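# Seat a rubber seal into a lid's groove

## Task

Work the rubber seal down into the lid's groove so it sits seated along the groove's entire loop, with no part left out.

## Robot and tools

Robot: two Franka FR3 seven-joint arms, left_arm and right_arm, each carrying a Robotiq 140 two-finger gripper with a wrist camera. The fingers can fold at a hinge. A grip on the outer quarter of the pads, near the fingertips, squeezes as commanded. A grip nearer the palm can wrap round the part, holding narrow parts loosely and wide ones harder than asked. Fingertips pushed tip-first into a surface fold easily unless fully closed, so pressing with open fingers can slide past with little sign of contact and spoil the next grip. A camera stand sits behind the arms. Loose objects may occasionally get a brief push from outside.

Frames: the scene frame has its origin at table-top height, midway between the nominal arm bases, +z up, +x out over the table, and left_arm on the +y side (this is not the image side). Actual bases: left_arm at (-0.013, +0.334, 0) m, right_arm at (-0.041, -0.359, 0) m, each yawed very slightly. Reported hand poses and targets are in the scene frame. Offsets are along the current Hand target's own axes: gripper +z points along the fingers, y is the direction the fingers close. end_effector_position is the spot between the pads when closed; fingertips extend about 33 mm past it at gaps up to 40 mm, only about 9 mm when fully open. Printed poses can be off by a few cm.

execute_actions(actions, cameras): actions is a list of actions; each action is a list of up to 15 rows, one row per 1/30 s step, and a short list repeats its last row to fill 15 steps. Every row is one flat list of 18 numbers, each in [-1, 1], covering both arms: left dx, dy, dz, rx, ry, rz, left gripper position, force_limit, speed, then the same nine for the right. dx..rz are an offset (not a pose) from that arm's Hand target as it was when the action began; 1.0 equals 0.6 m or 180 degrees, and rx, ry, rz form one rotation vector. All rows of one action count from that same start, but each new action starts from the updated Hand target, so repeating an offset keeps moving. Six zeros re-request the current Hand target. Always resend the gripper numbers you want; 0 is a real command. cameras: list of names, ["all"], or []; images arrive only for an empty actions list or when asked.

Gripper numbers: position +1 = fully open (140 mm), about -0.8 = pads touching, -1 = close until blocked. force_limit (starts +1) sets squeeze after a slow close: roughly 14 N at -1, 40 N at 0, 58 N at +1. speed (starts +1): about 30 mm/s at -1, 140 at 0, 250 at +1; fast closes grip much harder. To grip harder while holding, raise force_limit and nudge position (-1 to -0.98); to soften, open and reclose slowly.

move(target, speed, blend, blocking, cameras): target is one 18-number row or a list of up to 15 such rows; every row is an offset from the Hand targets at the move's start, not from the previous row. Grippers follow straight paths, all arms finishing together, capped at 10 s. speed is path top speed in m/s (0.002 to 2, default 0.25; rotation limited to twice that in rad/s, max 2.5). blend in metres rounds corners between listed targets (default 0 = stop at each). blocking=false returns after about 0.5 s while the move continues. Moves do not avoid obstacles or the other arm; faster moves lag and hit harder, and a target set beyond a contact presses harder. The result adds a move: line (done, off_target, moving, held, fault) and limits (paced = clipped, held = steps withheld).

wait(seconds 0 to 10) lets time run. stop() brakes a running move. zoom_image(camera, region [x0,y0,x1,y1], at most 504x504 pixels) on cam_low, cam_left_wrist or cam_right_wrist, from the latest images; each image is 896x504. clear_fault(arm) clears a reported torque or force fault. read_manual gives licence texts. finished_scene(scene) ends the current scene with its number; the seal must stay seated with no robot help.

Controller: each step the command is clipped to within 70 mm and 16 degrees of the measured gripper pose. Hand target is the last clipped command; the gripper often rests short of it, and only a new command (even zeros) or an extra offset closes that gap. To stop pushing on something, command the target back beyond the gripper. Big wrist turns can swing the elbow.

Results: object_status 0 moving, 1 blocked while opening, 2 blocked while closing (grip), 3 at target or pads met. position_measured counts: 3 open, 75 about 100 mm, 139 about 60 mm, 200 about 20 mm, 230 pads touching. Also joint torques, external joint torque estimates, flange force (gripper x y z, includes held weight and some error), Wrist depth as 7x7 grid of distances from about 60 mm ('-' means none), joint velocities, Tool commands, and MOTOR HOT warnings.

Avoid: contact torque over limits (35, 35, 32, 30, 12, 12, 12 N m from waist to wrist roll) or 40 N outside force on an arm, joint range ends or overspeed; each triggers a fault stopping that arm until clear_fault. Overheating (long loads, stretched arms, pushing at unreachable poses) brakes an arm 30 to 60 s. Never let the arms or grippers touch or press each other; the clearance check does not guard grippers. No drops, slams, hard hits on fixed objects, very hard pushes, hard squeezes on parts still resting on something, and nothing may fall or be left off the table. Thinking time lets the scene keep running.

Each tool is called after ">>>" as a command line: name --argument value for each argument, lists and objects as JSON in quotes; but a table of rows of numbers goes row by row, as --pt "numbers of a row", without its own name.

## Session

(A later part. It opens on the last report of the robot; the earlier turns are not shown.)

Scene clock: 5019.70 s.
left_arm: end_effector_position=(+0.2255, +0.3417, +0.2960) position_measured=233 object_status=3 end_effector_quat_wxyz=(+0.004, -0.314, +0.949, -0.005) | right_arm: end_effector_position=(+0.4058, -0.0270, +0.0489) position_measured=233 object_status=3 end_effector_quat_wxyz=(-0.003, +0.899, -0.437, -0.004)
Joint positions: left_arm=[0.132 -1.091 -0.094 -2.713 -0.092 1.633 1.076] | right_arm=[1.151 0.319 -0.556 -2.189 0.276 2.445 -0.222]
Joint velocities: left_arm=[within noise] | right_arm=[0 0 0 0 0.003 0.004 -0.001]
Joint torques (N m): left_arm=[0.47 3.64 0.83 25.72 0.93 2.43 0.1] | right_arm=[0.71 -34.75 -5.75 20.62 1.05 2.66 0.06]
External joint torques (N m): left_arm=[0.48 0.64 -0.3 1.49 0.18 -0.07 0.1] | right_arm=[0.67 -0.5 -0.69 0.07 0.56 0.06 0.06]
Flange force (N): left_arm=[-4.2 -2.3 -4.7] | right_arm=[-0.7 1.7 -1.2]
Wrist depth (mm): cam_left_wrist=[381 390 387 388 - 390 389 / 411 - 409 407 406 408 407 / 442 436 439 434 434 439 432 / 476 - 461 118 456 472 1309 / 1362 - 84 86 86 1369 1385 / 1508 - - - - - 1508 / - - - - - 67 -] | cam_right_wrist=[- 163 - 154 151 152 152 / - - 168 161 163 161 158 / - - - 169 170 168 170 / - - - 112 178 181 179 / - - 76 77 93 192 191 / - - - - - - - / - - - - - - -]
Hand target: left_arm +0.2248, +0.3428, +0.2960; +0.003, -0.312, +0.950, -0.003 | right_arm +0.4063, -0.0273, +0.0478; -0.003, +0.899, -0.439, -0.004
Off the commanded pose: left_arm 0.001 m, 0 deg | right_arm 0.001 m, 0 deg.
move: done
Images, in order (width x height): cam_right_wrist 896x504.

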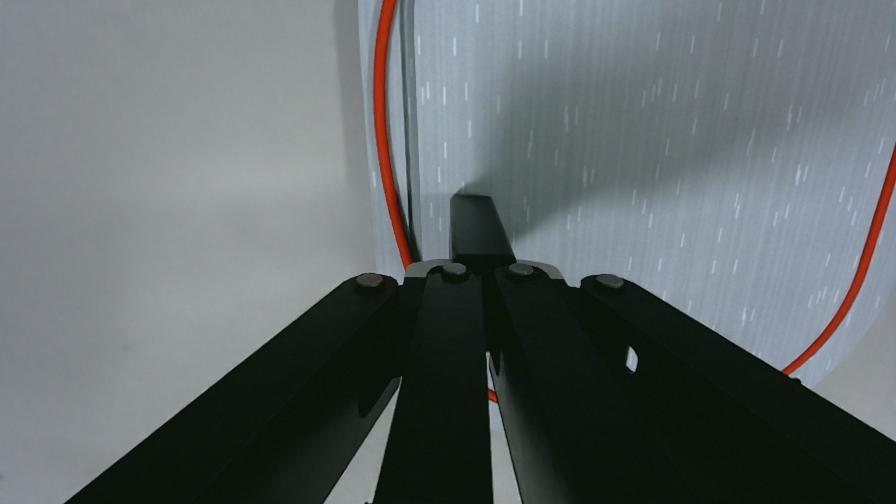

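>>> move --pt "0 0 0 0 0 0 -1 -0.5 0 0 0 0.0058 0 0 0 -1 -0.5 0" --speed '[0.02]'

Scene clock: 5024.20 s.
left_arm: end_effector_position=(+0.2255, +0.3417, +0.2960) position_measured=233 object_status=3 end_effector_quat_wxyz=(+0.004, -0.314, +0.949, -0.005) | right_arm: end_effector_position=(+0.4061, -0.0269, +0.0481) position_measured=233 object_status=3 end_effector_quat_wxyz=(-0.004, +0.898, -0.440, -0.005)
Joint positions: left_arm=[0.132 -1.091 -0.094 -2.713 -0.092 1.633 1.076] | right_arm=[1.15 0.321 -0.555 -2.189 0.282 2.447 -0.222]
Joint torques (N m): left_arm=[0.49 3.57 0.81 25.69 0.93 2.43 0.05] | right_arm=[0.47 -30.15 -4.18 19.67 1.23 4.25 -0.22]
External joint torques (N m): left_arm=[0.48 0.51 -0.35 1.5 0.17 -0.07 0.06] | right_arm=[0.47 4.26 0.97 -0.96 0.74 1.63 -0.22]
Flange force (N): left_arm=[-3.6 -2.2 -4.7] | right_arm=[0.1 -6.4 14.8]
Wrist depth (mm): cam_left_wrist=[387 388 387 387 387 389 384 / 411 408 406 409 409 409 407 / 428 436 434 431 440 429 436 / 454 464 464 123 461 462 1324 / 1385 492 84 87 86 478 1410 / 1489 - - - - - 1508 / - - - - - 68 -] | cam_right_wrist=[- - - 154 152 - - / - 172 171 159 160 160 159 / - - 181 167 169 - 168 / - - - 117 177 177 179 / 204 - 76 77 93 - 191 / - - - - - - - / - - - - - - -]
Hand target: left_arm +0.2248, +0.3428, +0.2960; +0.003, -0.312, +0.950, -0.003 | right_arm +0.4063, -0.0273, +0.0444; -0.003, +0.899, -0.439, -0.004
Off the commanded pose: left_arm 0.001 m, 0 deg | right_arm 0.004 m, 0 deg.
move: off_target (right_arm)

>>> move --pt "0 0 0 0 0 0 -1 -0.5 0 0 0 -0.0293 0 0 0 -0.443 -0.5 0.5" --pt "0 0 0 0 0 0 -1 -0.5 0 0 -0.046 -0.0293 0 0 0 -0.443 -0.5 0.5" --pt "0 0 0 0 0 0 -1 -0.5 0 0 -0.046 -0.0072 0 0 0 -0.443 -0.5 0.5" --pt "0 0 0 0 0 0 -1 -0.5 0 0 -0.046 -0.0072 0 0 0 -1 0.0 -1" --blend '[0,0.002,0,0]' --speed '[0.04,0.08,0.03,0.03]'

>>> move --pt "0 0 0 0 0 0 -1 -0.5 0 0 0 -0.005 0 0 0 -1 0 -1" --pt "0 0 0 0 0 0 -1 -0.5 0 -0.0008 0.008 -0.005 0 0 0 -1 0 -1" --speed '[0.02,0.03]' --cameras '["cam_right_wrist"]'

>>> zoom_image --camera "cam_right_wrist" --region '[420, 100, 540, 200]'

Scene clock: 5054.93 s.
left_arm: end_effector_position=(+0.2255, +0.3417, +0.2960) position_measured=233 object_status=3 end_effector_quat_wxyz=(+0.004, -0.314, +0.949, -0.005) | right_arm: end_effector_position=(+0.4272, -0.0105, +0.0490) position_measured=228 object_status=0 end_effector_quat_wxyz=(-0.002, +0.898, -0.440, -0.004)
Joint positions: left_arm=[0.132 -1.091 -0.094 -2.713 -0.092 1.633 1.076] | right_arm=[1.117 0.389 -0.532 -2.085 0.304 2.401 -0.229]
Joint torques (N m): left_arm=[0.46 3.54 0.86 25.75 0.93 2.43 0.1] | right_arm=[0.4 -38.12 -6.34 21.07 0.7 2.73 -0.22]
External joint torques (N m): left_arm=[0.47 0.63 -0.3 1.48 0.17 -0.07 0.1] | right_arm=[0.45 -0.77 -0.22 0.04 0.19 0.11 -0.22]
Flange force (N): left_arm=[-4.1 -2.2 -4.7] | right_arm=[-0.2 2.4 -1.3]
Wrist depth (mm): cam_left_wrist=[389 390 386 384 385 386 384 / 410 409 409 412 409 407 406 / 438 430 432 433 435 430 434 / 464 469 462 118 455 461 1274 / 1369 499 84 87 86 1339 1418 / 1480 - - - - - 1480 / - - - - - 68 -] | cam_right_wrist=[- 162 - - 152 152 152 / - - - 169 160 160 - / - 182 - 177 171 169 173 / - - - 115 177 177 179 / - - 76 - 93 187 192 / - - - - - - - / - - - - - - -]
Hand target: left_arm +0.2248, +0.3428, +0.2960; +0.003, -0.312, +0.950, -0.003 | right_arm +0.4280, -0.0103, +0.0487; -0.003, +0.899, -0.439, -0.004
Off the commanded pose: left_arm 0.001 m, 0 deg | right_arm 0.001 m, 0 deg.
move: done

Scene clock: 5056.40 s.
left_arm: end_effector_position=(+0.2255, +0.3417, +0.2960) position_measured=233 object_status=3 end_effector_quat_wxyz=(+0.004, -0.314, +0.949, -0.005) | right_arm: end_effector_position=(+0.4234, -0.0132, +0.0509) position_measured=228 object_status=2 end_effector_quat_wxyz=(-0.002, +0.899, -0.439, -0.005)
Joint positions: left_arm=[0.132 -1.091 -0.094 -2.713 -0.092 1.633 1.076] | right_arm=[1.123 0.374 -0.536 -2.101 0.298 2.403 -0.229]
Joint torques (N m): left_arm=[0.5 3.58 0.88 25.71 0.95 2.42 0.16] | right_arm=[1.97 -38.53 -6.58 21 0.01 2.68 0.05]
External joint torques (N m): left_arm=[0.47 0.57 -0.29 1.47 0.19 -0.09 0.16] | right_arm=[2.01 -1.82 -0.68 0.04 -0.49 0.08 0.05]
Flange force (N): left_arm=[-3.9 -2.0 -4.7] | right_arm=[-3.1 7.9 -6.4]
Wrist depth (mm): cam_left_wrist=[386 387 386 382 386 389 387 / 412 407 413 406 407 405 407 / 435 434 431 432 432 450 436 / - 465 464 118 454 463 1331 / 501 490 84 87 86 1354 1410 / 1578 - - - - - - / - - - - - 67 -] | cam_right_wrist=[- - - 155 154 154 153 / - - - 160 161 161 160 / - - - 166 171 171 171 / - - - 114 179 184 188 / - - 76 - 93 191 193 / - - - - - - - / - - - - - - -]
Hand target: left_arm +0.2248, +0.3428, +0.2960; +0.003, -0.312, +0.950, -0.003 | right_arm +0.4240, -0.0129, +0.0517; -0.003, +0.899, -0.439, -0.004
Off the commanded pose: left_arm 0.001 m, 0 deg | right_arm 0.001 m, 0 deg.
move: done
Images, in order (width x height): cam_right_wrist 896x504.

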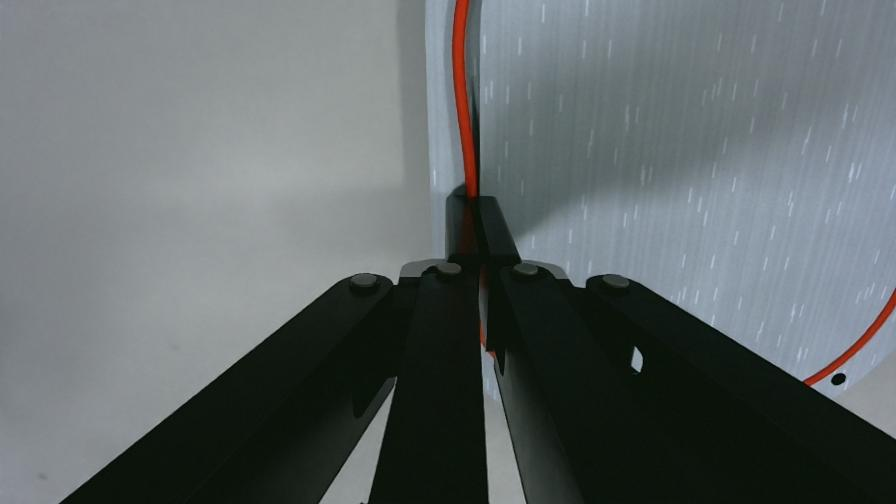

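Scaled by 4.200 from the camera's 896x504 image, which has a finer 1280x720 frame.

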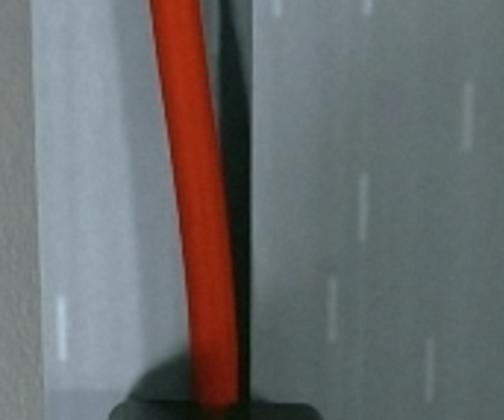

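>>> move --pt "0 0 0 0 0 0 -1 -0.5 0 0.0 0.0025 0.0085 0 0 0 -1 0 -1" --speed '[0.02]' --cameras '["cam_right_wrist"]'

>>> zoom_image --camera "cam_right_wrist" --region '[420, 100, 540, 200]'

Scene clock: 5062.87 s.
left_arm: end_effector_position=(+0.2255, +0.3417, +0.2960) position_measured=233 object_status=3 end_effector_quat_wxyz=(+0.004, -0.314, +0.949, -0.005) | right_arm: end_effector_position=(+0.4229, -0.0137, +0.0486) position_measured=228 object_status=2 end_effector_quat_wxyz=(-0.003, +0.899, -0.439, -0.004)
Joint positions: left_arm=[0.132 -1.091 -0.094 -2.713 -0.092 1.633 1.076] | right_arm=[1.123 0.375 -0.535 -2.107 0.299 2.412 -0.229]
Joint torques (N m): left_arm=[0.44 3.6 0.82 25.73 0.93 2.43 0.1] | right_arm=[0.7 -35.5 -5.59 20.13 1.15 3.23 -0.2]
External joint torques (N m): left_arm=[0.42 0.72 -0.37 1.4 0.17 -0.09 0.1] | right_arm=[0.56 1.14 0.14 -0.7 0.65 0.63 -0.2]
Flange force (N): left_arm=[-4.1 -2.5 -4.5] | right_arm=[-0.2 0.5 4.6]
Wrist depth (mm): cam_left_wrist=[380 381 384 388 384 385 388 / 409 408 410 405 409 409 409 / 436 437 432 435 441 433 431 / 467 464 462 124 457 461 1316 / 1385 490 84 86 86 1385 1362 / 1518 - - - - - 1547 / - - - - - 67 -] | cam_right_wrist=[164 - 165 163 152 150 152 / - 172 - 163 160 159 158 / - - - 167 171 169 169 / - - 190 122 177 177 179 / - - 76 - 93 188 190 / - - - - - - - / - - - - - - -]
Hand target: left_arm +0.2248, +0.3428, +0.2960; +0.003, -0.312, +0.950, -0.003 | right_arm +0.4228, -0.0138, +0.0466; -0.003, +0.899, -0.439, -0.004
Off the commanded pose: left_arm 0.001 m, 0 deg | right_arm 0.002 m, 0 deg.
move: done
Images, in order (width x height): cam_right_wrist 896x504.

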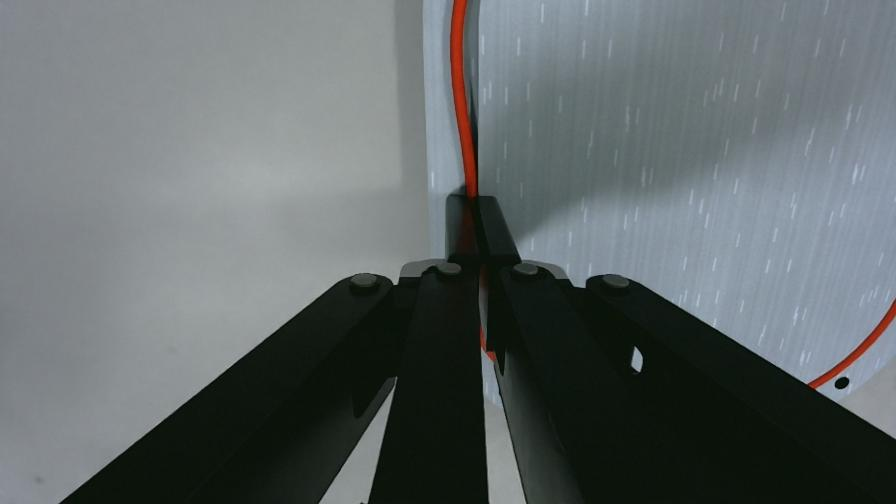

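Scaled by 4.200 from the camera's 896x504 image, which has a finer 1280x720 frame.

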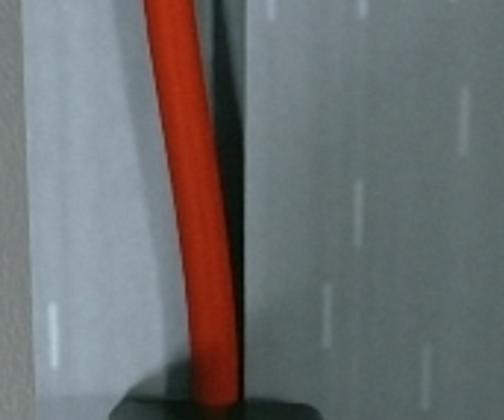

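>>> move --pt "0 0 0 0 0 0 -1 -0.5 0 0.0 0.001 0.0045 0 0 0 -1 0 -1" --pt "0 0 0 0 0 0 -1 -0.5 0 0.0 0.001 0.002 0 0 0 -0.6 -0.5 -1" --speed '[0.02,0.02]' --cameras '["cam_right_wrist"]'

>>> zoom_image --camera "cam_right_wrist" --region '[400, 100, 560, 220]'

Scene clock: 5070.73 s.
left_arm: end_effector_position=(+0.2255, +0.3417, +0.2960) position_measured=233 object_status=3 end_effector_quat_wxyz=(+0.004, -0.314, +0.949, -0.005) | right_arm: end_effector_position=(+0.4244, -0.0122, +0.0487) position_measured=205 object_status=0 end_effector_quat_wxyz=(-0.006, +0.898, -0.440, -0.003)
Joint positions: left_arm=[0.132 -1.091 -0.094 -2.713 -0.092 1.633 1.076] | right_arm=[1.122 0.375 -0.533 -2.108 0.302 2.421 -0.23]
Joint torques (N m): left_arm=[0.42 3.59 0.84 25.76 0.93 2.42 0.04] | right_arm=[0.68 -36.23 -5.81 19.46 0.58 2.22 -0.15]
External joint torques (N m): left_arm=[0.41 0.7 -0.32 1.44 0.18 -0.1 0.04] | right_arm=[0.77 0.25 0.08 -1.25 0.08 -0.38 -0.15]
Flange force (N): left_arm=[-4.1 -2.5 -4.6] | right_arm=[-0.9 4.2 -0.2]
Wrist depth (mm): cam_left_wrist=[377 388 388 387 382 389 383 / 412 403 409 401 412 414 407 / - 438 433 434 433 - 441 / 462 464 464 118 456 462 1316 / 1435 489 84 86 86 1339 1471 / 1537 - - - - - - / - - - - - 68 -] | cam_right_wrist=[- - - - 151 150 151 / 172 - - 160 160 - 157 / - - - 168 172 167 168 / - 189 - 134 111 177 178 / - - 88 140 77 93 189 / - - 75 - - - - / - - - - - 71 -]
Hand target: left_arm +0.2248, +0.3428, +0.2960; +0.003, -0.312, +0.950, -0.003 | right_arm +0.4223, -0.0141, +0.0454; -0.003, +0.899, -0.439, -0.004
Off the commanded pose: left_arm 0.001 m, 0 deg | right_arm 0.004 m, 0 deg.
move: off_target (right_arm)
Images, in order (width x height): cam_right_wrist 896x504.

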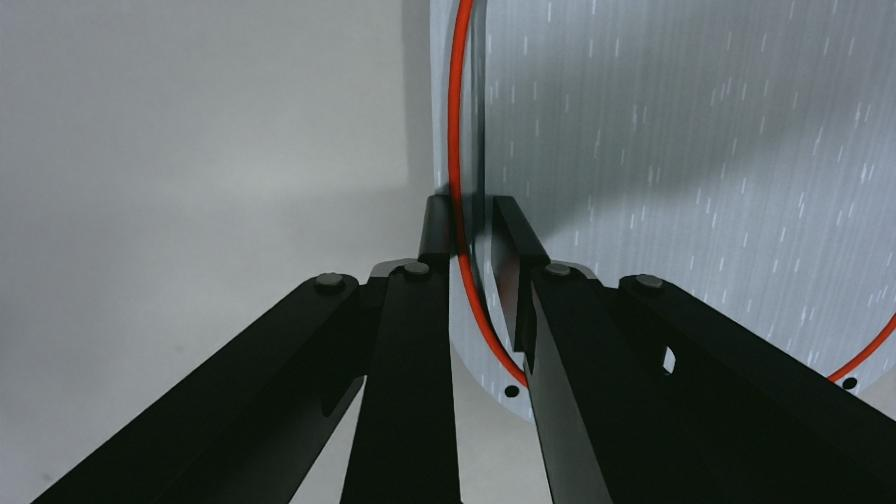

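Scaled by 3.150 from the camera's 896x504 image, which has a finer 1280x720 frame.

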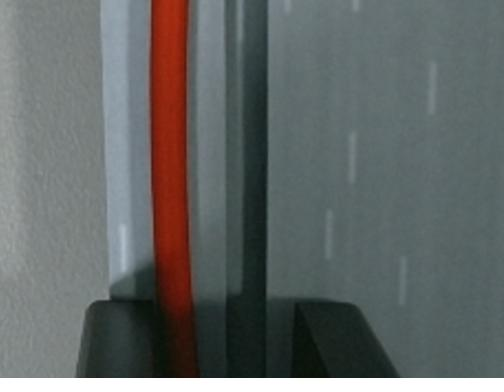

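>>> move --pt "0 0 0 0 0 0 -1 -0.5 0 -0.003 -0.004 -0.02 0 0 0 -0.5 -0.5 0" --pt "0 0 0 0 0 0 -1 -0.5 0 0 0 -0.09 0 0 0 -1 -0.5 0" --pt "0 0 0 0 0 0 -1 -0.5 0 -0.0453 0.0118 -0.05 0 0 -0.5 -1 -0.5 0" --blend '[0.002,0.01,0]' --speed '[0.03,0.1,0.3]' --cameras '["cam_right_wrist"]'

>>> zoom_image --camera "cam_right_wrist" --region '[360, 100, 660, 266]'

Scene clock: 5145.73 s.
left_arm: end_effector_position=(+0.2255, +0.3417, +0.2960) position_measured=233 object_status=3 end_effector_quat_wxyz=(+0.004, -0.314, +0.949, -0.005) | right_arm: end_effector_position=(+0.3993, +0.0017, +0.0743) position_measured=233 object_status=3 end_effector_quat_wxyz=(-0.003, +0.946, +0.323, -0.002)
Joint positions: left_arm=[0.132 -1.091 -0.094 -2.713 -0.092 1.633 1.076] | right_arm=[0.75 0.257 -0.106 -2.136 0.051 2.389 -1.58]
Joint velocities: left_arm=[within noise] | right_arm=[0.001 0 0.001 -0.001 0.001 0 -0.004]
Joint torques (N m): left_arm=[0.43 3.61 0.83 25.71 0.93 2.44 0.1] | right_arm=[0.45 -40.19 -0.8 21.92 0.99 2.67 -0.13]
External joint torques (N m): left_arm=[0.41 0.68 -0.36 1.41 0.17 -0.08 0.1] | right_arm=[0.39 -2.23 -0.24 0.27 0.39 0.03 -0.13]
Flange force (N): left_arm=[-4.1 -2.4 -4.5] | right_arm=[-4.6 0.1 -3.9]
Wrist depth (mm): cam_left_wrist=[382 391 381 386 384 389 380 / 411 411 405 407 411 409 405 / 437 434 432 432 437 436 438 / 462 464 464 118 108 459 1309 / 497 491 84 87 86 76 1410 / 1508 - - - - - 1471 / - - - - - 68 -] | cam_right_wrist=[- - - - 189 183 186 / - 197 - - - - - / - - - 191 - 197 204 / - - - 112 203 205 - / - - 76 77 93 213 - / - - - - - - - / - - - - - - -]
Hand target: left_arm +0.2248, +0.3428, +0.2960; +0.003, -0.312, +0.950, -0.003 | right_arm +0.4001, +0.0027, +0.0757; -0.005, +0.946, +0.325, -0.001
Off the commanded pose: left_arm 0.001 m, 0 deg | right_arm 0.002 m, 0 deg.
move: done; blend cut to 0 m at target 2
Images, in order (width x height): cam_right_wrist 896x504.

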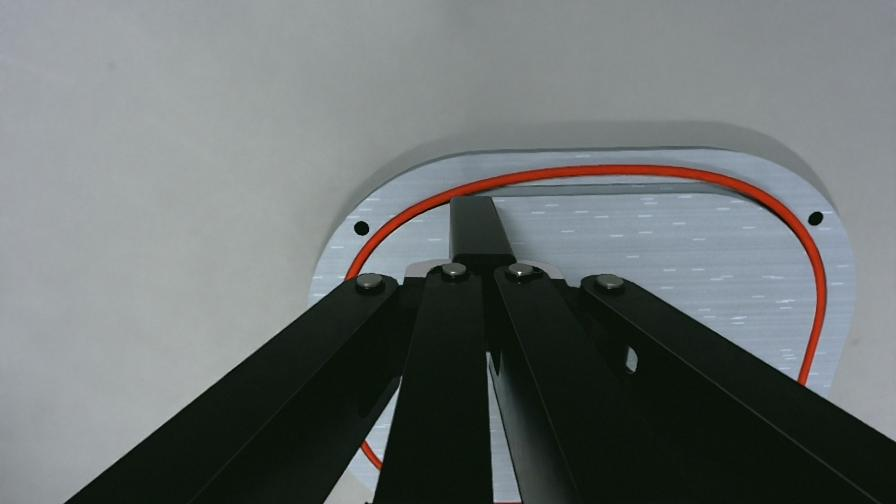

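Scaled by 1.680 from the camera's 896x504 image, which has a finer 1280x720 frame.

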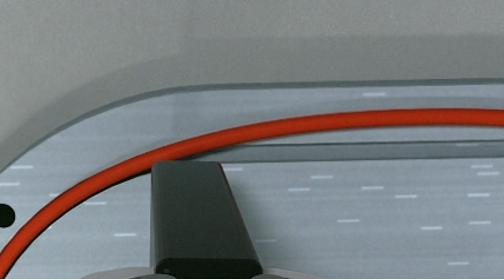

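>>> move --pt "0 0 0 0 0 0 -1 -0.5 0 0.0215 0.0435 0 0 0 0.5 -0.443 -0.5 0.5" --speed '[0.3]' --cameras '["cam_right_wrist"]'

>>> zoom_image --camera "cam_right_wrist" --region '[380, 60, 620, 260]'

Scene clock: 5199.93 s.
left_arm: end_effector_position=(+0.2255, +0.3417, +0.2960) position_measured=233 object_status=3 end_effector_quat_wxyz=(+0.004, -0.314, +0.949, -0.005) | right_arm: end_effector_position=(+0.4271, -0.0101, +0.0761) position_measured=185 object_status=3 end_effector_quat_wxyz=(-0.004, +0.900, -0.436, -0.003)
Joint positions: left_arm=[0.132 -1.091 -0.094 -2.713 -0.092 1.633 1.076] | right_arm=[1.173 0.342 -0.593 -2.081 0.281 2.353 -0.223]
Joint velocities: left_arm=[within noise] | right_arm=[0 -0.001 0.001 0 0.002 -0.001 0.005]
Joint torques (N m): left_arm=[0.47 3.58 0.8 25.79 0.93 2.42 0.09] | right_arm=[1.69 -35.91 -7.01 22.31 1.02 2.4 0.17]
External joint torques (N m): left_arm=[0.45 0.67 -0.37 1.51 0.17 -0.09 0.09] | right_arm=[1.68 -0.51 -1.12 0.71 0.48 -0.22 0.17]
Flange force (N): left_arm=[-4.2 -2.5 -4.8] | right_arm=[-2.0 0.6 -3.2]
Wrist depth (mm): cam_left_wrist=[386 389 386 385 386 383 381 / 410 405 412 407 410 410 412 / 437 436 432 437 438 429 437 / 469 458 456 118 453 464 - / 1427 490 84 86 86 1385 1418 / 1508 - - - - - 1435 / - - - - - 67 -] | cam_right_wrist=[- 185 - - 177 176 178 / - 195 - - 186 186 185 / - - 212 - 197 197 194 / - - - 171 136 208 208 / - - 92 - 87 93 219 / - - 79 - - - - / - - - - - - -]
Hand target: left_arm +0.2248, +0.3428, +0.2960; +0.003, -0.312, +0.950, -0.003 | right_arm +0.4264, -0.0100, +0.0755; -0.003, +0.899, -0.439, -0.004
Off the commanded pose: left_arm 0.001 m, 0 deg | right_arm 0.001 m, 0 deg.
move: done
Images, in order (width x height): cam_right_wrist 896x504.

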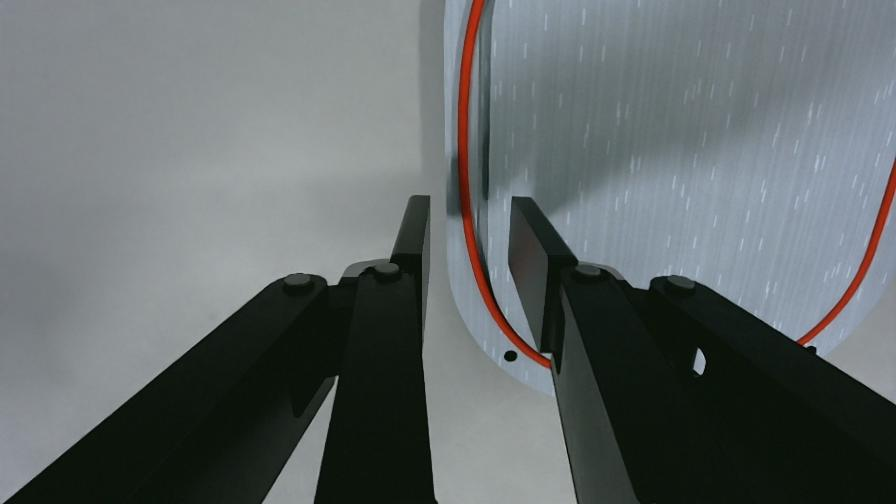

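Scaled by 2.100 from the camera's 896x504 image, which has a finer 1280x720 frame.

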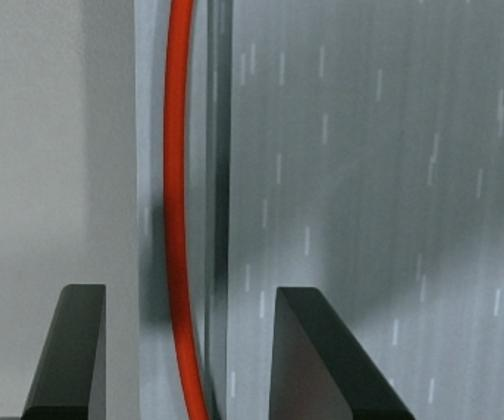

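>>> move --pt "0 0 0 0 0 0 -1 -0.5 0 0 0 0.03 0 0 0 -0.443 -0.5 0.5" --pt "0 0 0 0 0 0 -1 -0.5 0 0 0 0.0442 0 0 0 -0.443 -0.5 0.5" --pt "0 0 0 0 0 0 -1 -0.5 0 0 0 0.0442 0 0 0 -1 0.0 -1" --blend '[0.002,0,0]' --speed '[0.06,0.03,0.03]'

>>> move --pt "0 0 0 0 0 0 -1 -0.5 0 0 0 -0.005 0 0 0 -1 0 -1" --pt "0 0 0 0 0 0 -1 -0.5 0 -0.0008 0.0133 -0.005 0 0 0 -1 0 -1" --pt "0 0 0 0 0 0 -1 -0.5 0 -0.0008 0.0145 0.005 0 0 0 -1 0 -1" --speed '[0.02,0.03,0.02]' --cameras '["cam_right_wrist"]'

>>> zoom_image --camera "cam_right_wrist" --region '[420, 80, 540, 200]'

Scene clock: 5213.83 s.
left_arm: end_effector_position=(+0.2255, +0.3417, +0.2960) position_measured=233 object_status=3 end_effector_quat_wxyz=(+0.004, -0.314, +0.949, -0.005) | right_arm: end_effector_position=(+0.4272, -0.0086, +0.0504) position_measured=228 object_status=0 end_effector_quat_wxyz=(-0.004, +0.898, -0.440, -0.003)
Joint positions: left_arm=[0.132 -1.091 -0.094 -2.713 -0.092 1.633 1.076] | right_arm=[1.149 0.392 -0.562 -2.086 0.321 2.402 -0.239]
Joint torques (N m): left_arm=[0.47 3.62 0.87 25.75 0.93 2.42 0.08] | right_arm=[0.35 -36.72 -6.62 19.66 0.71 2.21 -0.25]
External joint torques (N m): left_arm=[0.49 0.61 -0.27 1.57 0.18 -0.07 0.08] | right_arm=[0.33 0.12 -0.21 -1.28 0.2 -0.41 -0.25]
Flange force (N): left_arm=[-4.1 -2.2 -4.9] | right_arm=[0.1 4.3 -0.2]
Wrist depth (mm): cam_left_wrist=[382 387 385 379 390 387 382 / 407 409 407 408 401 395 409 / 439 453 431 427 440 435 433 / 464 464 470 113 453 461 1331 / 503 482 84 86 86 1369 1346 / 1527 - - - - - 1410 / - - - - - 68 -] | cam_right_wrist=[166 - 166 - 153 153 153 / 173 - - - 162 161 159 / - - - - 169 169 170 / - - - 116 178 180 180 / - - 76 - 93 - 192 / - - - - - - - / - - - - - - -]
Hand target: left_arm +0.2248, +0.3428, +0.2960; +0.003, -0.312, +0.950, -0.003 | right_arm +0.4262, -0.0097, +0.0489; -0.003, +0.899, -0.439, -0.004
Off the commanded pose: left_arm 0.001 m, 0 deg | right_arm 0.002 m, 0 deg.
move: done

Scene clock: 5215.77 s.
left_arm: end_effector_position=(+0.2255, +0.3417, +0.2960) position_measured=233 object_status=3 end_effector_quat_wxyz=(+0.004, -0.314, +0.949, -0.005) | right_arm: end_effector_position=(+0.4196, -0.0145, +0.0500) position_measured=228 object_status=2 end_effector_quat_wxyz=(-0.004, +0.898, -0.439, -0.005)
Joint positions: left_arm=[0.132 -1.091 -0.094 -2.713 -0.092 1.633 1.076] | right_arm=[1.159 0.37 -0.569 -2.119 0.315 2.412 -0.239]
Joint torques (N m): left_arm=[0.48 3.58 0.76 25.74 0.94 2.42 0.07] | right_arm=[0.56 -32.95 -5.08 19.6 1.33 3.74 -0.2]
External joint torques (N m): left_arm=[0.45 0.71 -0.42 1.42 0.18 -0.09 0.07] | right_arm=[0.6 2.9 1.08 -1.18 0.82 1.14 -0.2]
Flange force (N): left_arm=[-4.1 -2.6 -4.6] | right_arm=[-0.3 -2.4 10.6]
Wrist depth (mm): cam_left_wrist=[381 386 384 387 386 389 393 / 410 407 403 407 403 412 409 / 432 431 436 436 438 432 429 / 464 461 459 124 456 456 1331 / 1362 493 84 86 86 76 1410 / 1499 - - - - - - / - - - - - 68 -] | cam_right_wrist=[- - - - 152 153 152 / - - - 166 161 161 159 / - 185 - - 170 170 170 / - - - 117 - 178 - / - - 76 - 93 - 192 / - - - - - - - / - - - - - - -]
Hand target: left_arm +0.2248, +0.3428, +0.2960; +0.003, -0.312, +0.950, -0.003 | right_arm +0.4191, -0.0147, +0.0459; -0.003, +0.899, -0.439, -0.004
Off the commanded pose: left_arm 0.001 m, 0 deg | right_arm 0.004 m, 0 deg.
move: off_target (right_arm)
Images, in order (width x height): cam_right_wrist 896x504.

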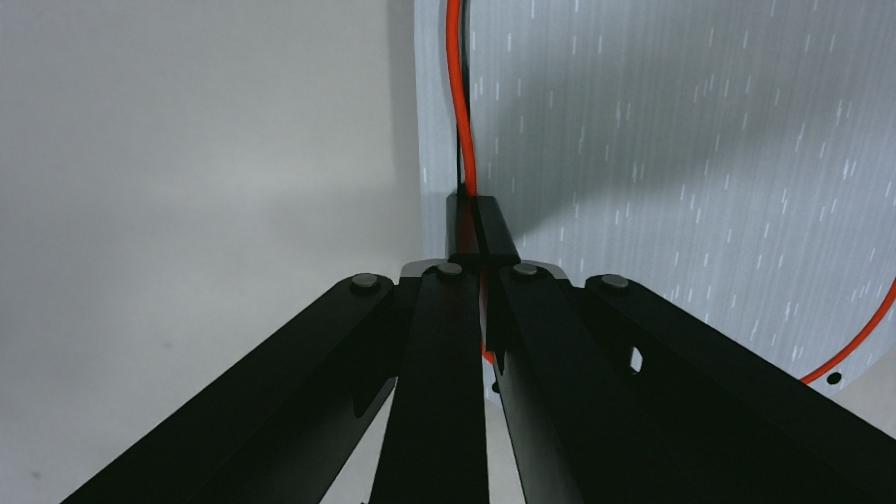

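Scaled by 4.200 from the camera's 896x504 image, which has a finer 1280x720 frame.

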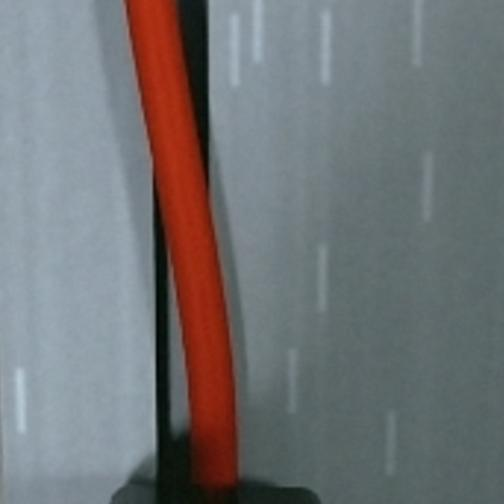

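>>> move --pt "0 0 0 0 0 0 -1 -0.5 0 0 0 -0.01 0 0 0 -1 0 -1" --pt "0 0 0 0 0 0 -1 -0.5 0 0 -0.005 -0.01 0 0 0 -1 0 -1" --pt "0 0 0 0 0 0 -1 -0.5 0 0 -0.004 0 0 0 0 -1 0 -1" --speed '[0.02,0.03,0.02]' --cameras '["cam_right_wrist"]'

>>> zoom_image --camera "cam_right_wrist" --region '[420, 80, 540, 200]'

Scene clock: 5223.33 s.
left_arm: end_effector_position=(+0.2255, +0.3417, +0.2960) position_measured=233 object_status=3 end_effector_quat_wxyz=(+0.004, -0.314, +0.949, -0.005) | right_arm: end_effector_position=(+0.4211, -0.0130, +0.0485) position_measured=228 object_status=2 end_effector_quat_wxyz=(-0.003, +0.898, -0.440, -0.004)
Joint positions: left_arm=[0.132 -1.091 -0.094 -2.713 -0.092 1.633 1.076] | right_arm=[1.158 0.38 -0.568 -2.111 0.319 2.412 -0.239]
Joint torques (N m): left_arm=[0.43 3.66 0.89 25.69 0.94 2.42 0.1] | right_arm=[0.67 -34.15 -6.06 20.22 1.24 3.79 -0.28]
External joint torques (N m): left_arm=[0.42 0.72 -0.27 1.4 0.18 -0.09 0.1] | right_arm=[0.75 1.89 0.26 -0.49 0.73 1.2 -0.28]
Flange force (N): left_arm=[-4.3 -2.3 -4.5] | right_arm=[-0.3 -1.4 7.4]
Wrist depth (mm): cam_left_wrist=[384 393 387 386 379 385 393 / 409 406 402 411 409 409 411 / 437 437 431 439 433 433 432 / 459 464 459 118 454 466 1288 / 1377 - 84 87 86 1410 1385 / 1462 - - - - - 1489 / - - - - - 68 -] | cam_right_wrist=[- - - 153 151 150 151 / 171 - - - 160 160 160 / - - 180 167 169 169 169 / - 196 - 115 177 179 179 / - - 76 - 93 187 197 / - - - - - - - / - - - - - - -]
Hand target: left_arm +0.2248, +0.3428, +0.2960; +0.003, -0.312, +0.950, -0.003 | right_arm +0.4210, -0.0132, +0.0459; -0.003, +0.899, -0.439, -0.004
Off the commanded pose: left_arm 0.001 m, 0 deg | right_arm 0.003 m, 0 deg.
move: done
Images, in order (width x height): cam_right_wrist 896x504.

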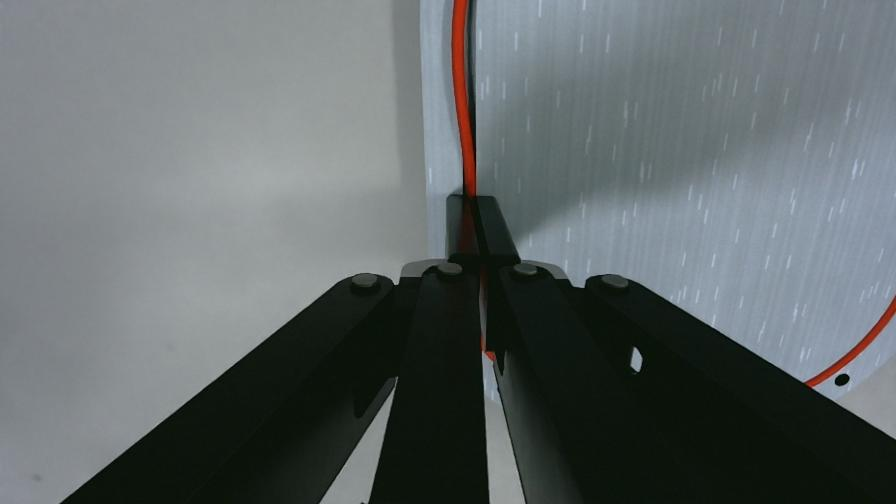

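Scaled by 4.200 from the camera's 896x504 image, which has a finer 1280x720 frame.

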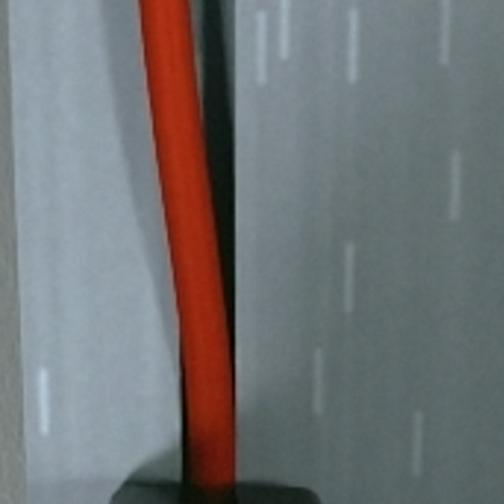

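>>> move --pt "0 0 0 0 0 0 -1 -0.5 0 0 0 0 0 0 0 -0.7 -0.5 -1" --pt "0 0 0 0 0 0 -1 -0.5 0 0 0 -0.0063 0 0 0 -0.7 -0.5 -1" --speed '[0.02,0.01]' --cameras '["cam_right_wrist"]'

>>> zoom_image --camera "cam_right_wrist" --region '[420, 80, 540, 200]'

Scene clock: 5230.73 s.
left_arm: end_effector_position=(+0.2255, +0.3417, +0.2960) position_measured=233 object_status=3 end_effector_quat_wxyz=(+0.004, -0.314, +0.949, -0.005) | right_arm: end_effector_position=(+0.4221, -0.0126, +0.0493) position_measured=217 object_status=3 end_effector_quat_wxyz=(-0.004, +0.898, -0.439, -0.003)
Joint positions: left_arm=[0.132 -1.091 -0.094 -2.713 -0.092 1.633 1.076] | right_arm=[1.157 0.378 -0.567 -2.111 0.317 2.414 -0.239]
Joint velocities: left_arm=[within noise] | right_arm=[0 0.002 0 -0.001 -0.003 -0.005 0.002]
Joint torques (N m): left_arm=[0.46 3.57 0.83 25.69 0.95 2.43 0.11] | right_arm=[1.56 -38.35 -7.26 20.7 -0.06 2.36 -0.03]
External joint torques (N m): left_arm=[0.48 0.65 -0.32 1.41 0.2 -0.08 0.11] | right_arm=[1.43 -2.33 -1.16 -0.04 -0.56 -0.23 -0.03]
Flange force (N): left_arm=[-4.1 -2.2 -4.5] | right_arm=[-2.1 9.0 -8.4]
Wrist depth (mm): cam_left_wrist=[379 386 386 387 386 384 385 / 412 407 412 405 405 411 409 / 437 437 433 432 436 430 445 / 468 457 455 113 454 462 1316 / 1410 - 84 87 86 1393 1453 / 1489 - - - - - - / - - - - - 67 -] | cam_right_wrist=[- 165 164 155 150 153 152 / - 172 - 161 161 158 158 / - - - - 170 169 169 / - - - 111 178 178 180 / 206 - 76 - 87 188 190 / - - 74 - - - - / - - - - - 68 -]
Hand target: left_arm +0.2248, +0.3428, +0.2960; +0.003, -0.312, +0.950, -0.003 | right_arm +0.4210, -0.0133, +0.0497; -0.003, +0.899, -0.439, -0.004
Off the commanded pose: left_arm 0.001 m, 0 deg | right_arm 0.001 m, 0 deg.
move: done
Images, in order (width x height): cam_right_wrist 896x504.

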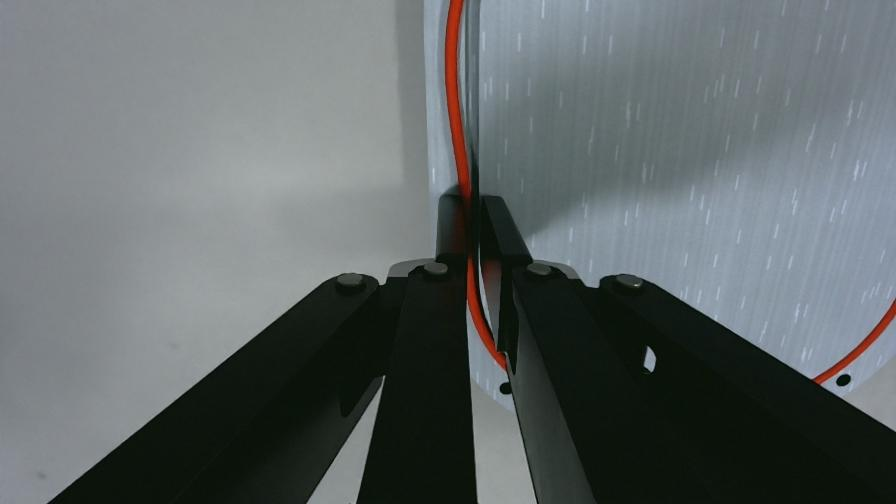

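Scaled by 4.200 from the camera's 896x504 image, which has a finer 1280x720 frame.

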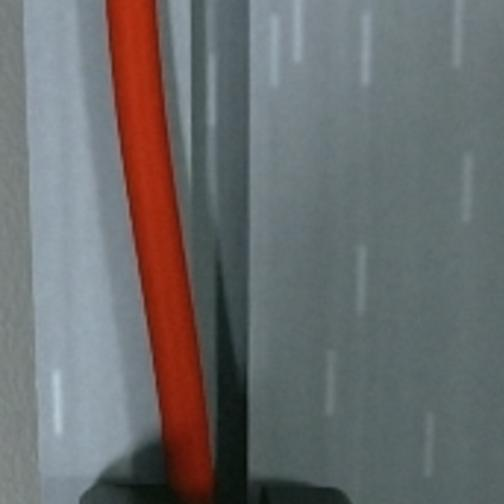

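>>> move --pt "0 0 0 0 0 0 -1 -0.5 0 0 0 -0.01 0 0 0 -0.5 -0.5 0" --pt "0 0 0 0 0 0 -1 -0.5 0 0 0 -0.07 0 0 0 -0.5 -0.5 0" --pt "0 0 0 0 0 0 -1 -0.5 0 0.17 0.255 -0.065 0 0 0 -1 -0.5 0" --blend '[0.002,0.01,0]' --speed '[0.03,0.1,0.3]' --cameras '["cam_right_wrist"]'

>>> zoom_image --camera "cam_right_wrist" --region '[400, 0, 640, 200]'

Scene clock: 5261.17 s.
left_arm: end_effector_position=(+0.2255, +0.3417, +0.2960) position_measured=233 object_status=3 end_effector_quat_wxyz=(+0.004, -0.314, +0.949, -0.005) | right_arm: end_effector_position=(+0.3628, -0.1884, +0.0869) position_measured=233 object_status=3 end_effector_quat_wxyz=(-0.002, +0.899, -0.437, -0.005)
Joint positions: left_arm=[0.132 -1.091 -0.094 -2.713 -0.092 1.633 1.076] | right_arm=[1.094 -0.144 -0.75 -2.578 -0.141 2.463 -0.167]
Joint torques (N m): left_arm=[0.41 3.6 0.88 25.72 0.93 2.4 0.1] | right_arm=[0.6 -19.05 1.93 20.24 -0.04 2.72 0.17]
External joint torques (N m): left_arm=[0.4 0.55 -0.27 1.53 0.18 -0.09 0.1] | right_arm=[0.64 -1.62 -0.52 -0.1 -0.51 0.14 0.17]
Flange force (N): left_arm=[-3.8 -2.1 -4.8] | right_arm=[-1.8 6.9 -4.9]
Wrist depth (mm): cam_left_wrist=[377 385 387 382 389 388 358 / 414 408 409 410 407 409 413 / 434 - 432 426 433 433 430 / 453 460 463 117 464 461 1288 / 1377 492 84 86 86 1385 1402 / 1499 - - - - - 1518 / - - - - - 67 -] | cam_right_wrist=[- - 199 - - 202 - / - 202 201 198 209 - - / - - 212 210 - - - / - 222 223 117 108 - - / - - 76 77 93 - - / - - - - - - - / - - - - - - -]
Hand target: left_arm +0.2248, +0.3428, +0.2960; +0.003, -0.312, +0.950, -0.003 | right_arm +0.3633, -0.1881, +0.0874; -0.003, +0.899, -0.439, -0.004
Off the commanded pose: left_arm 0.001 m, 0 deg | right_arm 0.001 m, 0 deg.
move: done
Images, in order (width x height): cam_right_wrist 896x504.

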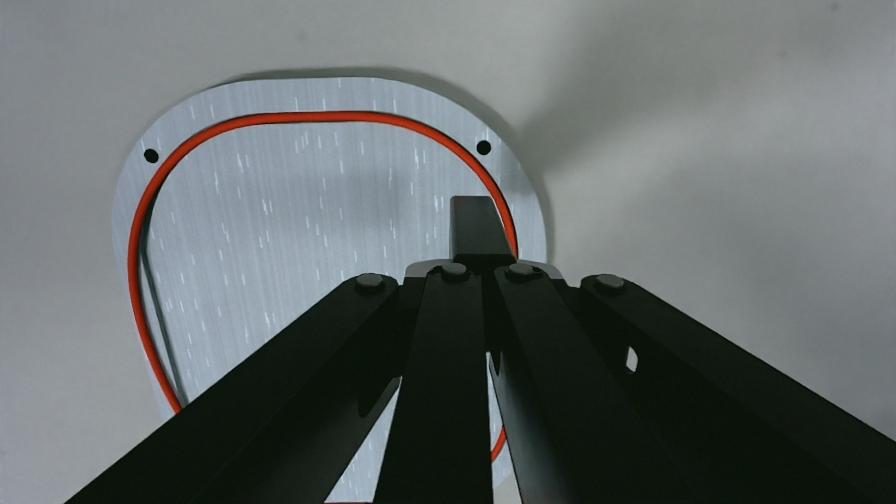

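Scaled by 2.100 from the camera's 896x504 image, which has a finer 1280x720 frame.

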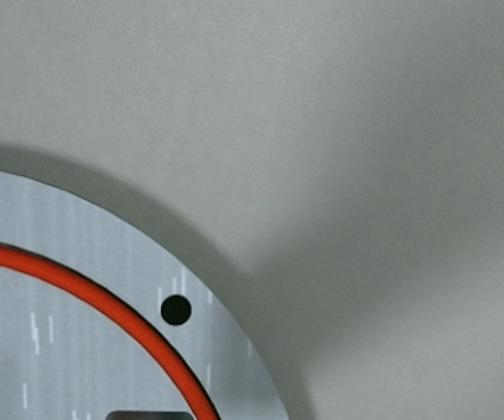

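>>> move --pt "0 0 0 0 0 0 -1 -0.5 0 0.0372 0.001 0.04 0 0 0 -1 -0.5 0" --pt "0 0 0 0 0 0 -1 -0.5 0 0.0372 0.001 0.0663 0 0 0 -1 -0.5 0" --pt "0 0 0 0 0 0 -1 -0.5 0 0.0472 0.011 0.0763 0 0 0 -1 -0.5 0" --blend '[0.002,0.001,0]' --speed '[0.1,0.03,0.02]'

Scene clock: 5274.70 s.
left_arm: end_effector_position=(+0.2255, +0.3417, +0.2960) position_measured=233 object_status=3 end_effector_quat_wxyz=(+0.004, -0.314, +0.949, -0.005) | right_arm: end_effector_position=(+0.3748, -0.2082, +0.0458) position_measured=233 object_status=3 end_effector_quat_wxyz=(-0.006, +0.899, -0.437, -0.007)
Joint positions: left_arm=[0.132 -1.091 -0.094 -2.713 -0.092 1.633 1.076] | right_arm=[1.105 0.004 -0.801 -2.589 0.038 2.591 -0.356]
Joint velocities: left_arm=[within noise] | right_arm=[0.001 0 0 0 0 0 -0.004]
Joint torques (N m): left_arm=[0.46 3.55 0.83 25.72 0.93 2.42 0.11] | right_arm=[-1.24 -13 -2.92 15.76 0.38 4.5 -0.1]
External joint torques (N m): left_arm=[0.46 0.61 -0.34 1.44 0.17 -0.09 0.11] | right_arm=[-1.24 6.37 -2.84 -3.12 0 1.9 -0.1]
Flange force (N): left_arm=[-3.9 -2.2 -4.6] | right_arm=[8.1 -7.7 28.7]
Wrist depth (mm): cam_left_wrist=[378 385 389 385 387 382 390 / 410 409 409 412 407 407 409 / 429 432 449 430 433 439 446 / 461 462 447 113 455 469 1316 / 1462 500 84 86 86 1410 1402 / 1508 - - - - - 1462 / - - - - - 68 -] | cam_right_wrist=[- - - - - - - / - 171 - - - - - / - 173 174 172 - - - / - 180 177 122 - - - / - 188 76 77 93 - - / - - - - - - - / - - - - - - -]
Hand target: left_arm +0.2248, +0.3428, +0.2960; +0.003, -0.312, +0.950, -0.003 | right_arm +0.3753, -0.2141, +0.0413; -0.003, +0.899, -0.439, -0.004
Off the commanded pose: left_arm 0.001 m, 0 deg | right_arm 0.007 m, 0 deg.
move: off_target (right_arm)

>>> move --pt "0 0 0 0 0 0 -1 -0.5 0 0.0067 0.0067 -0.0042 0 0 0 -1 -0.5 0" --speed '[0.02]'

Scene clock: 5282.70 s.
left_arm: end_effector_position=(+0.2255, +0.3417, +0.2960) position_measured=233 object_status=3 end_effector_quat_wxyz=(+0.004, -0.314, +0.949, -0.005) | right_arm: end_effector_position=(+0.3760, -0.2130, +0.0465) position_measured=233 object_status=3 end_effector_quat_wxyz=(-0.007, +0.900, -0.435, -0.003)
Joint positions: left_arm=[0.132 -1.091 -0.094 -2.713 -0.092 1.633 1.076] | right_arm=[1.101 -0.006 -0.809 -2.598 0.021 2.599 -0.357]
Joint torques (N m): left_arm=[0.44 3.66 0.81 25.78 0.93 2.42 0.09] | right_arm=[-2.01 -17.22 -3.89 16.35 -0.97 2.21 -0.01]
External joint torques (N m): left_arm=[0.42 0.67 -0.39 1.59 0.18 -0.08 0.09] | right_arm=[-1.95 1.79 -3.94 -2.6 -1.36 -0.42 -0.01]
Flange force (N): left_arm=[-4.2 -2.6 -5.0] | right_arm=[2.9 11.9 -3.2]
Wrist depth (mm): cam_left_wrist=[382 388 385 384 387 387 387 / 408 409 409 409 410 411 413 / 431 440 435 438 436 443 438 / 478 477 468 113 456 463 1281 / 1418 501 83 86 86 1385 1418 / 1527 - - - - - 1418 / - - - - - 68 -] | cam_right_wrist=[- - - - - - - / - - - - - 171 - / - 171 172 - - - - / - 183 178 117 - - - / - 190 76 77 93 - - / - - - - - - - / - - - - - - -]
Hand target: left_arm +0.2248, +0.3428, +0.2960; +0.003, -0.312, +0.950, -0.003 | right_arm +0.3746, -0.2198, +0.0438; -0.003, +0.899, -0.439, -0.004
Off the commanded pose: left_arm 0.001 m, 0 deg | right_arm 0.007 m, 1 deg.
move: off_target (right_arm)

>>> move --pt "0 0 0 0 0 0 -1 -0.5 0 -0.0075 -0.0088 -0.0167 0 0 0 -1 -0.5 0" --pt "0 0 0 0 0 0 -1 -0.5 0 -0.0532 -0.0177 -0.0727 0 0 0 -1 -0.5 0" --blend '[0.002,0]' --speed '[0.03,0.1]' --cameras '["cam_right_wrist"]'

>>> zoom_image --camera "cam_right_wrist" --region '[400, 80, 560, 260]'

Scene clock: 5292.90 s.
left_arm: end_effector_position=(+0.2255, +0.3417, +0.2960) position_measured=233 object_status=3 end_effector_quat_wxyz=(+0.004, -0.314, +0.949, -0.005) | right_arm: end_effector_position=(+0.3643, -0.1880, +0.0875) position_measured=233 object_status=3 end_effector_quat_wxyz=(-0.004, +0.900, -0.437, -0.004)
Joint positions: left_arm=[0.132 -1.091 -0.094 -2.713 -0.092 1.633 1.076] | right_arm=[1.079 -0.143 -0.735 -2.578 -0.136 2.468 -0.173]
Joint velocities: left_arm=[within noise] | right_arm=[0.001 0 0 0 0.001 -0.001 0.006]
Joint torques (N m): left_arm=[0.44 3.58 0.83 25.72 0.94 2.43 0.07] | right_arm=[0.53 -19.22 2.01 20.71 -0.06 2.36 0.09]
External joint torques (N m): left_arm=[0.47 0.64 -0.32 1.45 0.19 -0.08 0.08] | right_arm=[0.51 -1.45 -0.44 0.28 -0.52 -0.24 0.09]
Flange force (N): left_arm=[-4.0 -2.3 -4.6] | right_arm=[-1.2 5.2 -5.9]
Wrist depth (mm): cam_left_wrist=[376 389 387 387 389 382 386 / 412 409 408 403 415 - 407 / 434 445 434 435 431 432 432 / 471 463 474 113 447 464 1331 / 1410 489 84 86 86 1377 1393 / 1547 - - - - - 1508 / - - - - - 67 -] | cam_right_wrist=[- 201 - - - - - / 215 205 200 198 - - - / - 212 212 211 224 225 226 / 237 221 222 112 220 - - / - - 76 77 93 - - / - - - - - - - / - - - - - - -]
Hand target: left_arm +0.2248, +0.3428, +0.2960; +0.003, -0.312, +0.950, -0.003 | right_arm +0.3635, -0.1885, +0.0877; -0.003, +0.899, -0.439, -0.004
Off the commanded pose: left_arm 0.001 m, 0 deg | right_arm 0.001 m, 0 deg.
move: done
Images, in order (width x height): cam_right_wrist 896x504.

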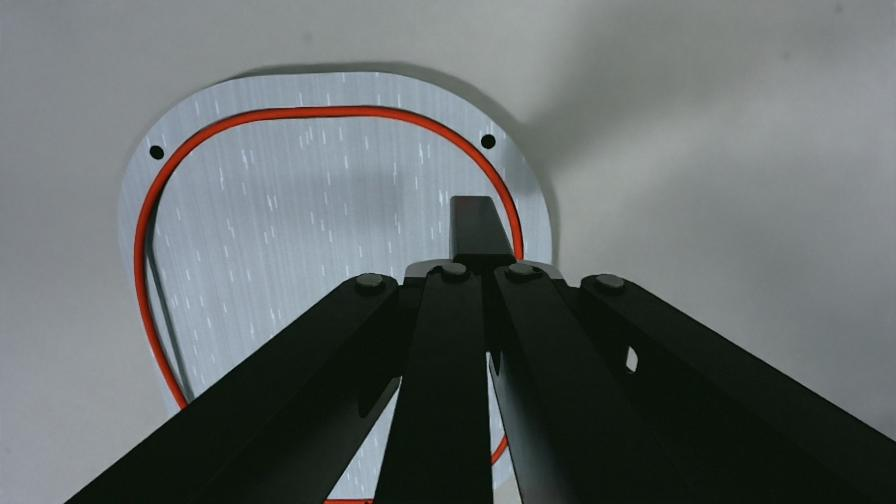

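Scaled by 2.800 from the camera's 896x504 image, which has a finer 1280x720 frame.

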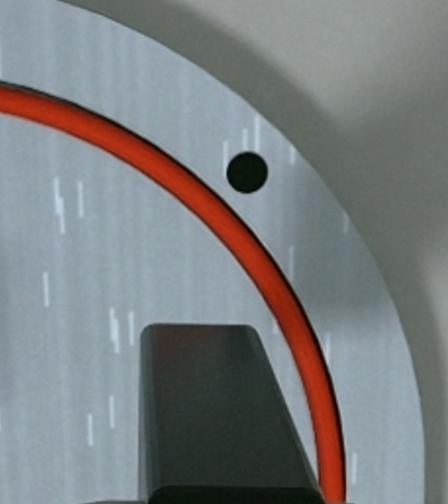

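>>> move --pt "0 0 0 0 0 0 -1 -0.5 0 0.0667 -0.2198 -0.05 0 0 -0.75 -0.443 -0.5 0.5" --pt "0 0 0 0 0 0 -1 -0.5 0 0.0667 -0.2198 0.01 0 0 -0.75 -0.443 -0.5 0.5" --blend '[0.01,0]' --speed '[0.5,0.1]' --cameras '["cam_right_wrist"]'

>>> zoom_image --camera "cam_right_wrist" --region '[340, 100, 580, 300]'

Scene clock: 5330.97 s.
left_arm: end_effector_position=(+0.2255, +0.3417, +0.2960) position_measured=233 object_status=3 end_effector_quat_wxyz=(+0.004, -0.314, +0.949, -0.005) | right_arm: end_effector_position=(+0.4927, -0.1386, +0.0823) position_measured=185 object_status=3 end_effector_quat_wxyz=(-0.004, +0.751, +0.660, +0.003)
Joint positions: left_arm=[0.132 -1.091 -0.094 -2.713 -0.092 1.633 1.076] | right_arm=[0.678 0.274 -0.336 -2.106 0.141 2.363 -2.722]
Joint velocities: left_arm=[within noise] | right_arm=[0 0 -0.001 0 0 0 -0.006]
Joint torques (N m): left_arm=[0.46 3.53 0.78 25.75 0.95 2.44 0.14] | right_arm=[0.47 -38.13 -2.85 22.57 0.75 2.33 -0.24]
External joint torques (N m): left_arm=[0.46 0.59 -0.35 1.48 0.2 -0.06 0.14] | right_arm=[0.5 -0.93 -0.2 0.75 0.08 -0.23 -0.24]
Flange force (N): left_arm=[-4.0 -2.2 -4.6] | right_arm=[0.3 0.5 -2.5]
Wrist depth (mm): cam_left_wrist=[381 385 381 385 386 384 387 / 413 409 413 409 404 407 409 / 437 431 436 432 434 432 1168 / 465 462 464 118 454 439 1302 / 1444 488 84 87 86 1369 1393 / 1489 - - - - - 1547 / - - - - - 68 -] | cam_right_wrist=[183 180 182 188 - 198 977 / - 192 195 196 - 207 996 / 205 206 203 201 - - 1067 / 209 212 211 165 123 - 1134 / - - 92 244 87 92 1210 / - - 79 - - - - / - - - - - - -]
Hand target: left_arm +0.2248, +0.3428, +0.2960; +0.003, -0.312, +0.950, -0.003 | right_arm +0.4921, -0.1388, +0.0816; -0.005, +0.749, +0.662, +0.001
Off the commanded pose: left_arm 0.001 m, 0 deg | right_arm 0.001 m, 0 deg.
move: done; limits=paced
Images, in order (width x height): cam_right_wrist 896x504.

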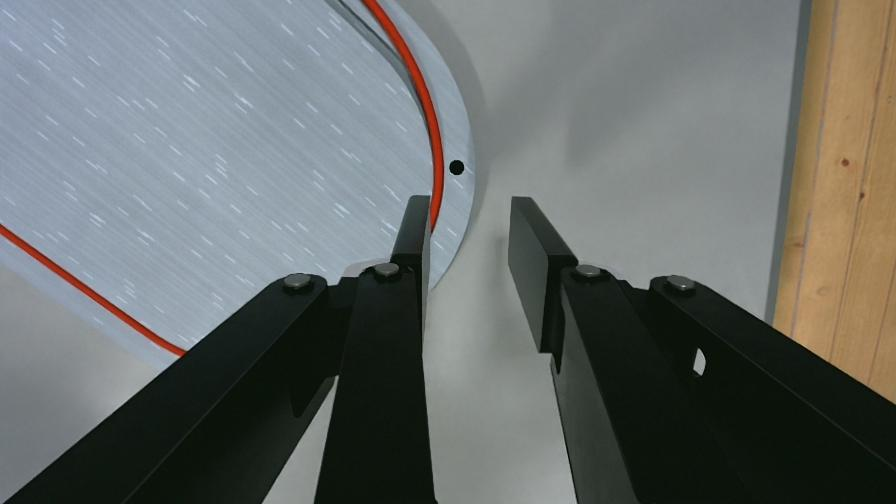

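Scaled by 2.100 from the camera's 896x504 image, which has a finer 1280x720 frame.

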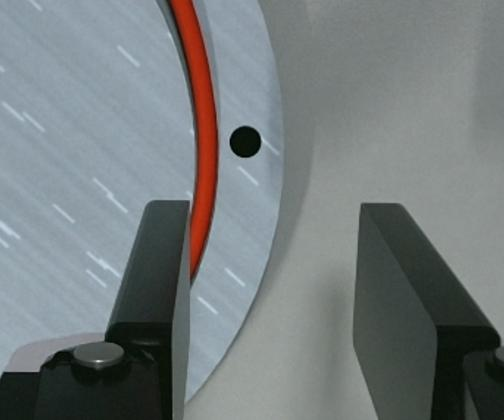

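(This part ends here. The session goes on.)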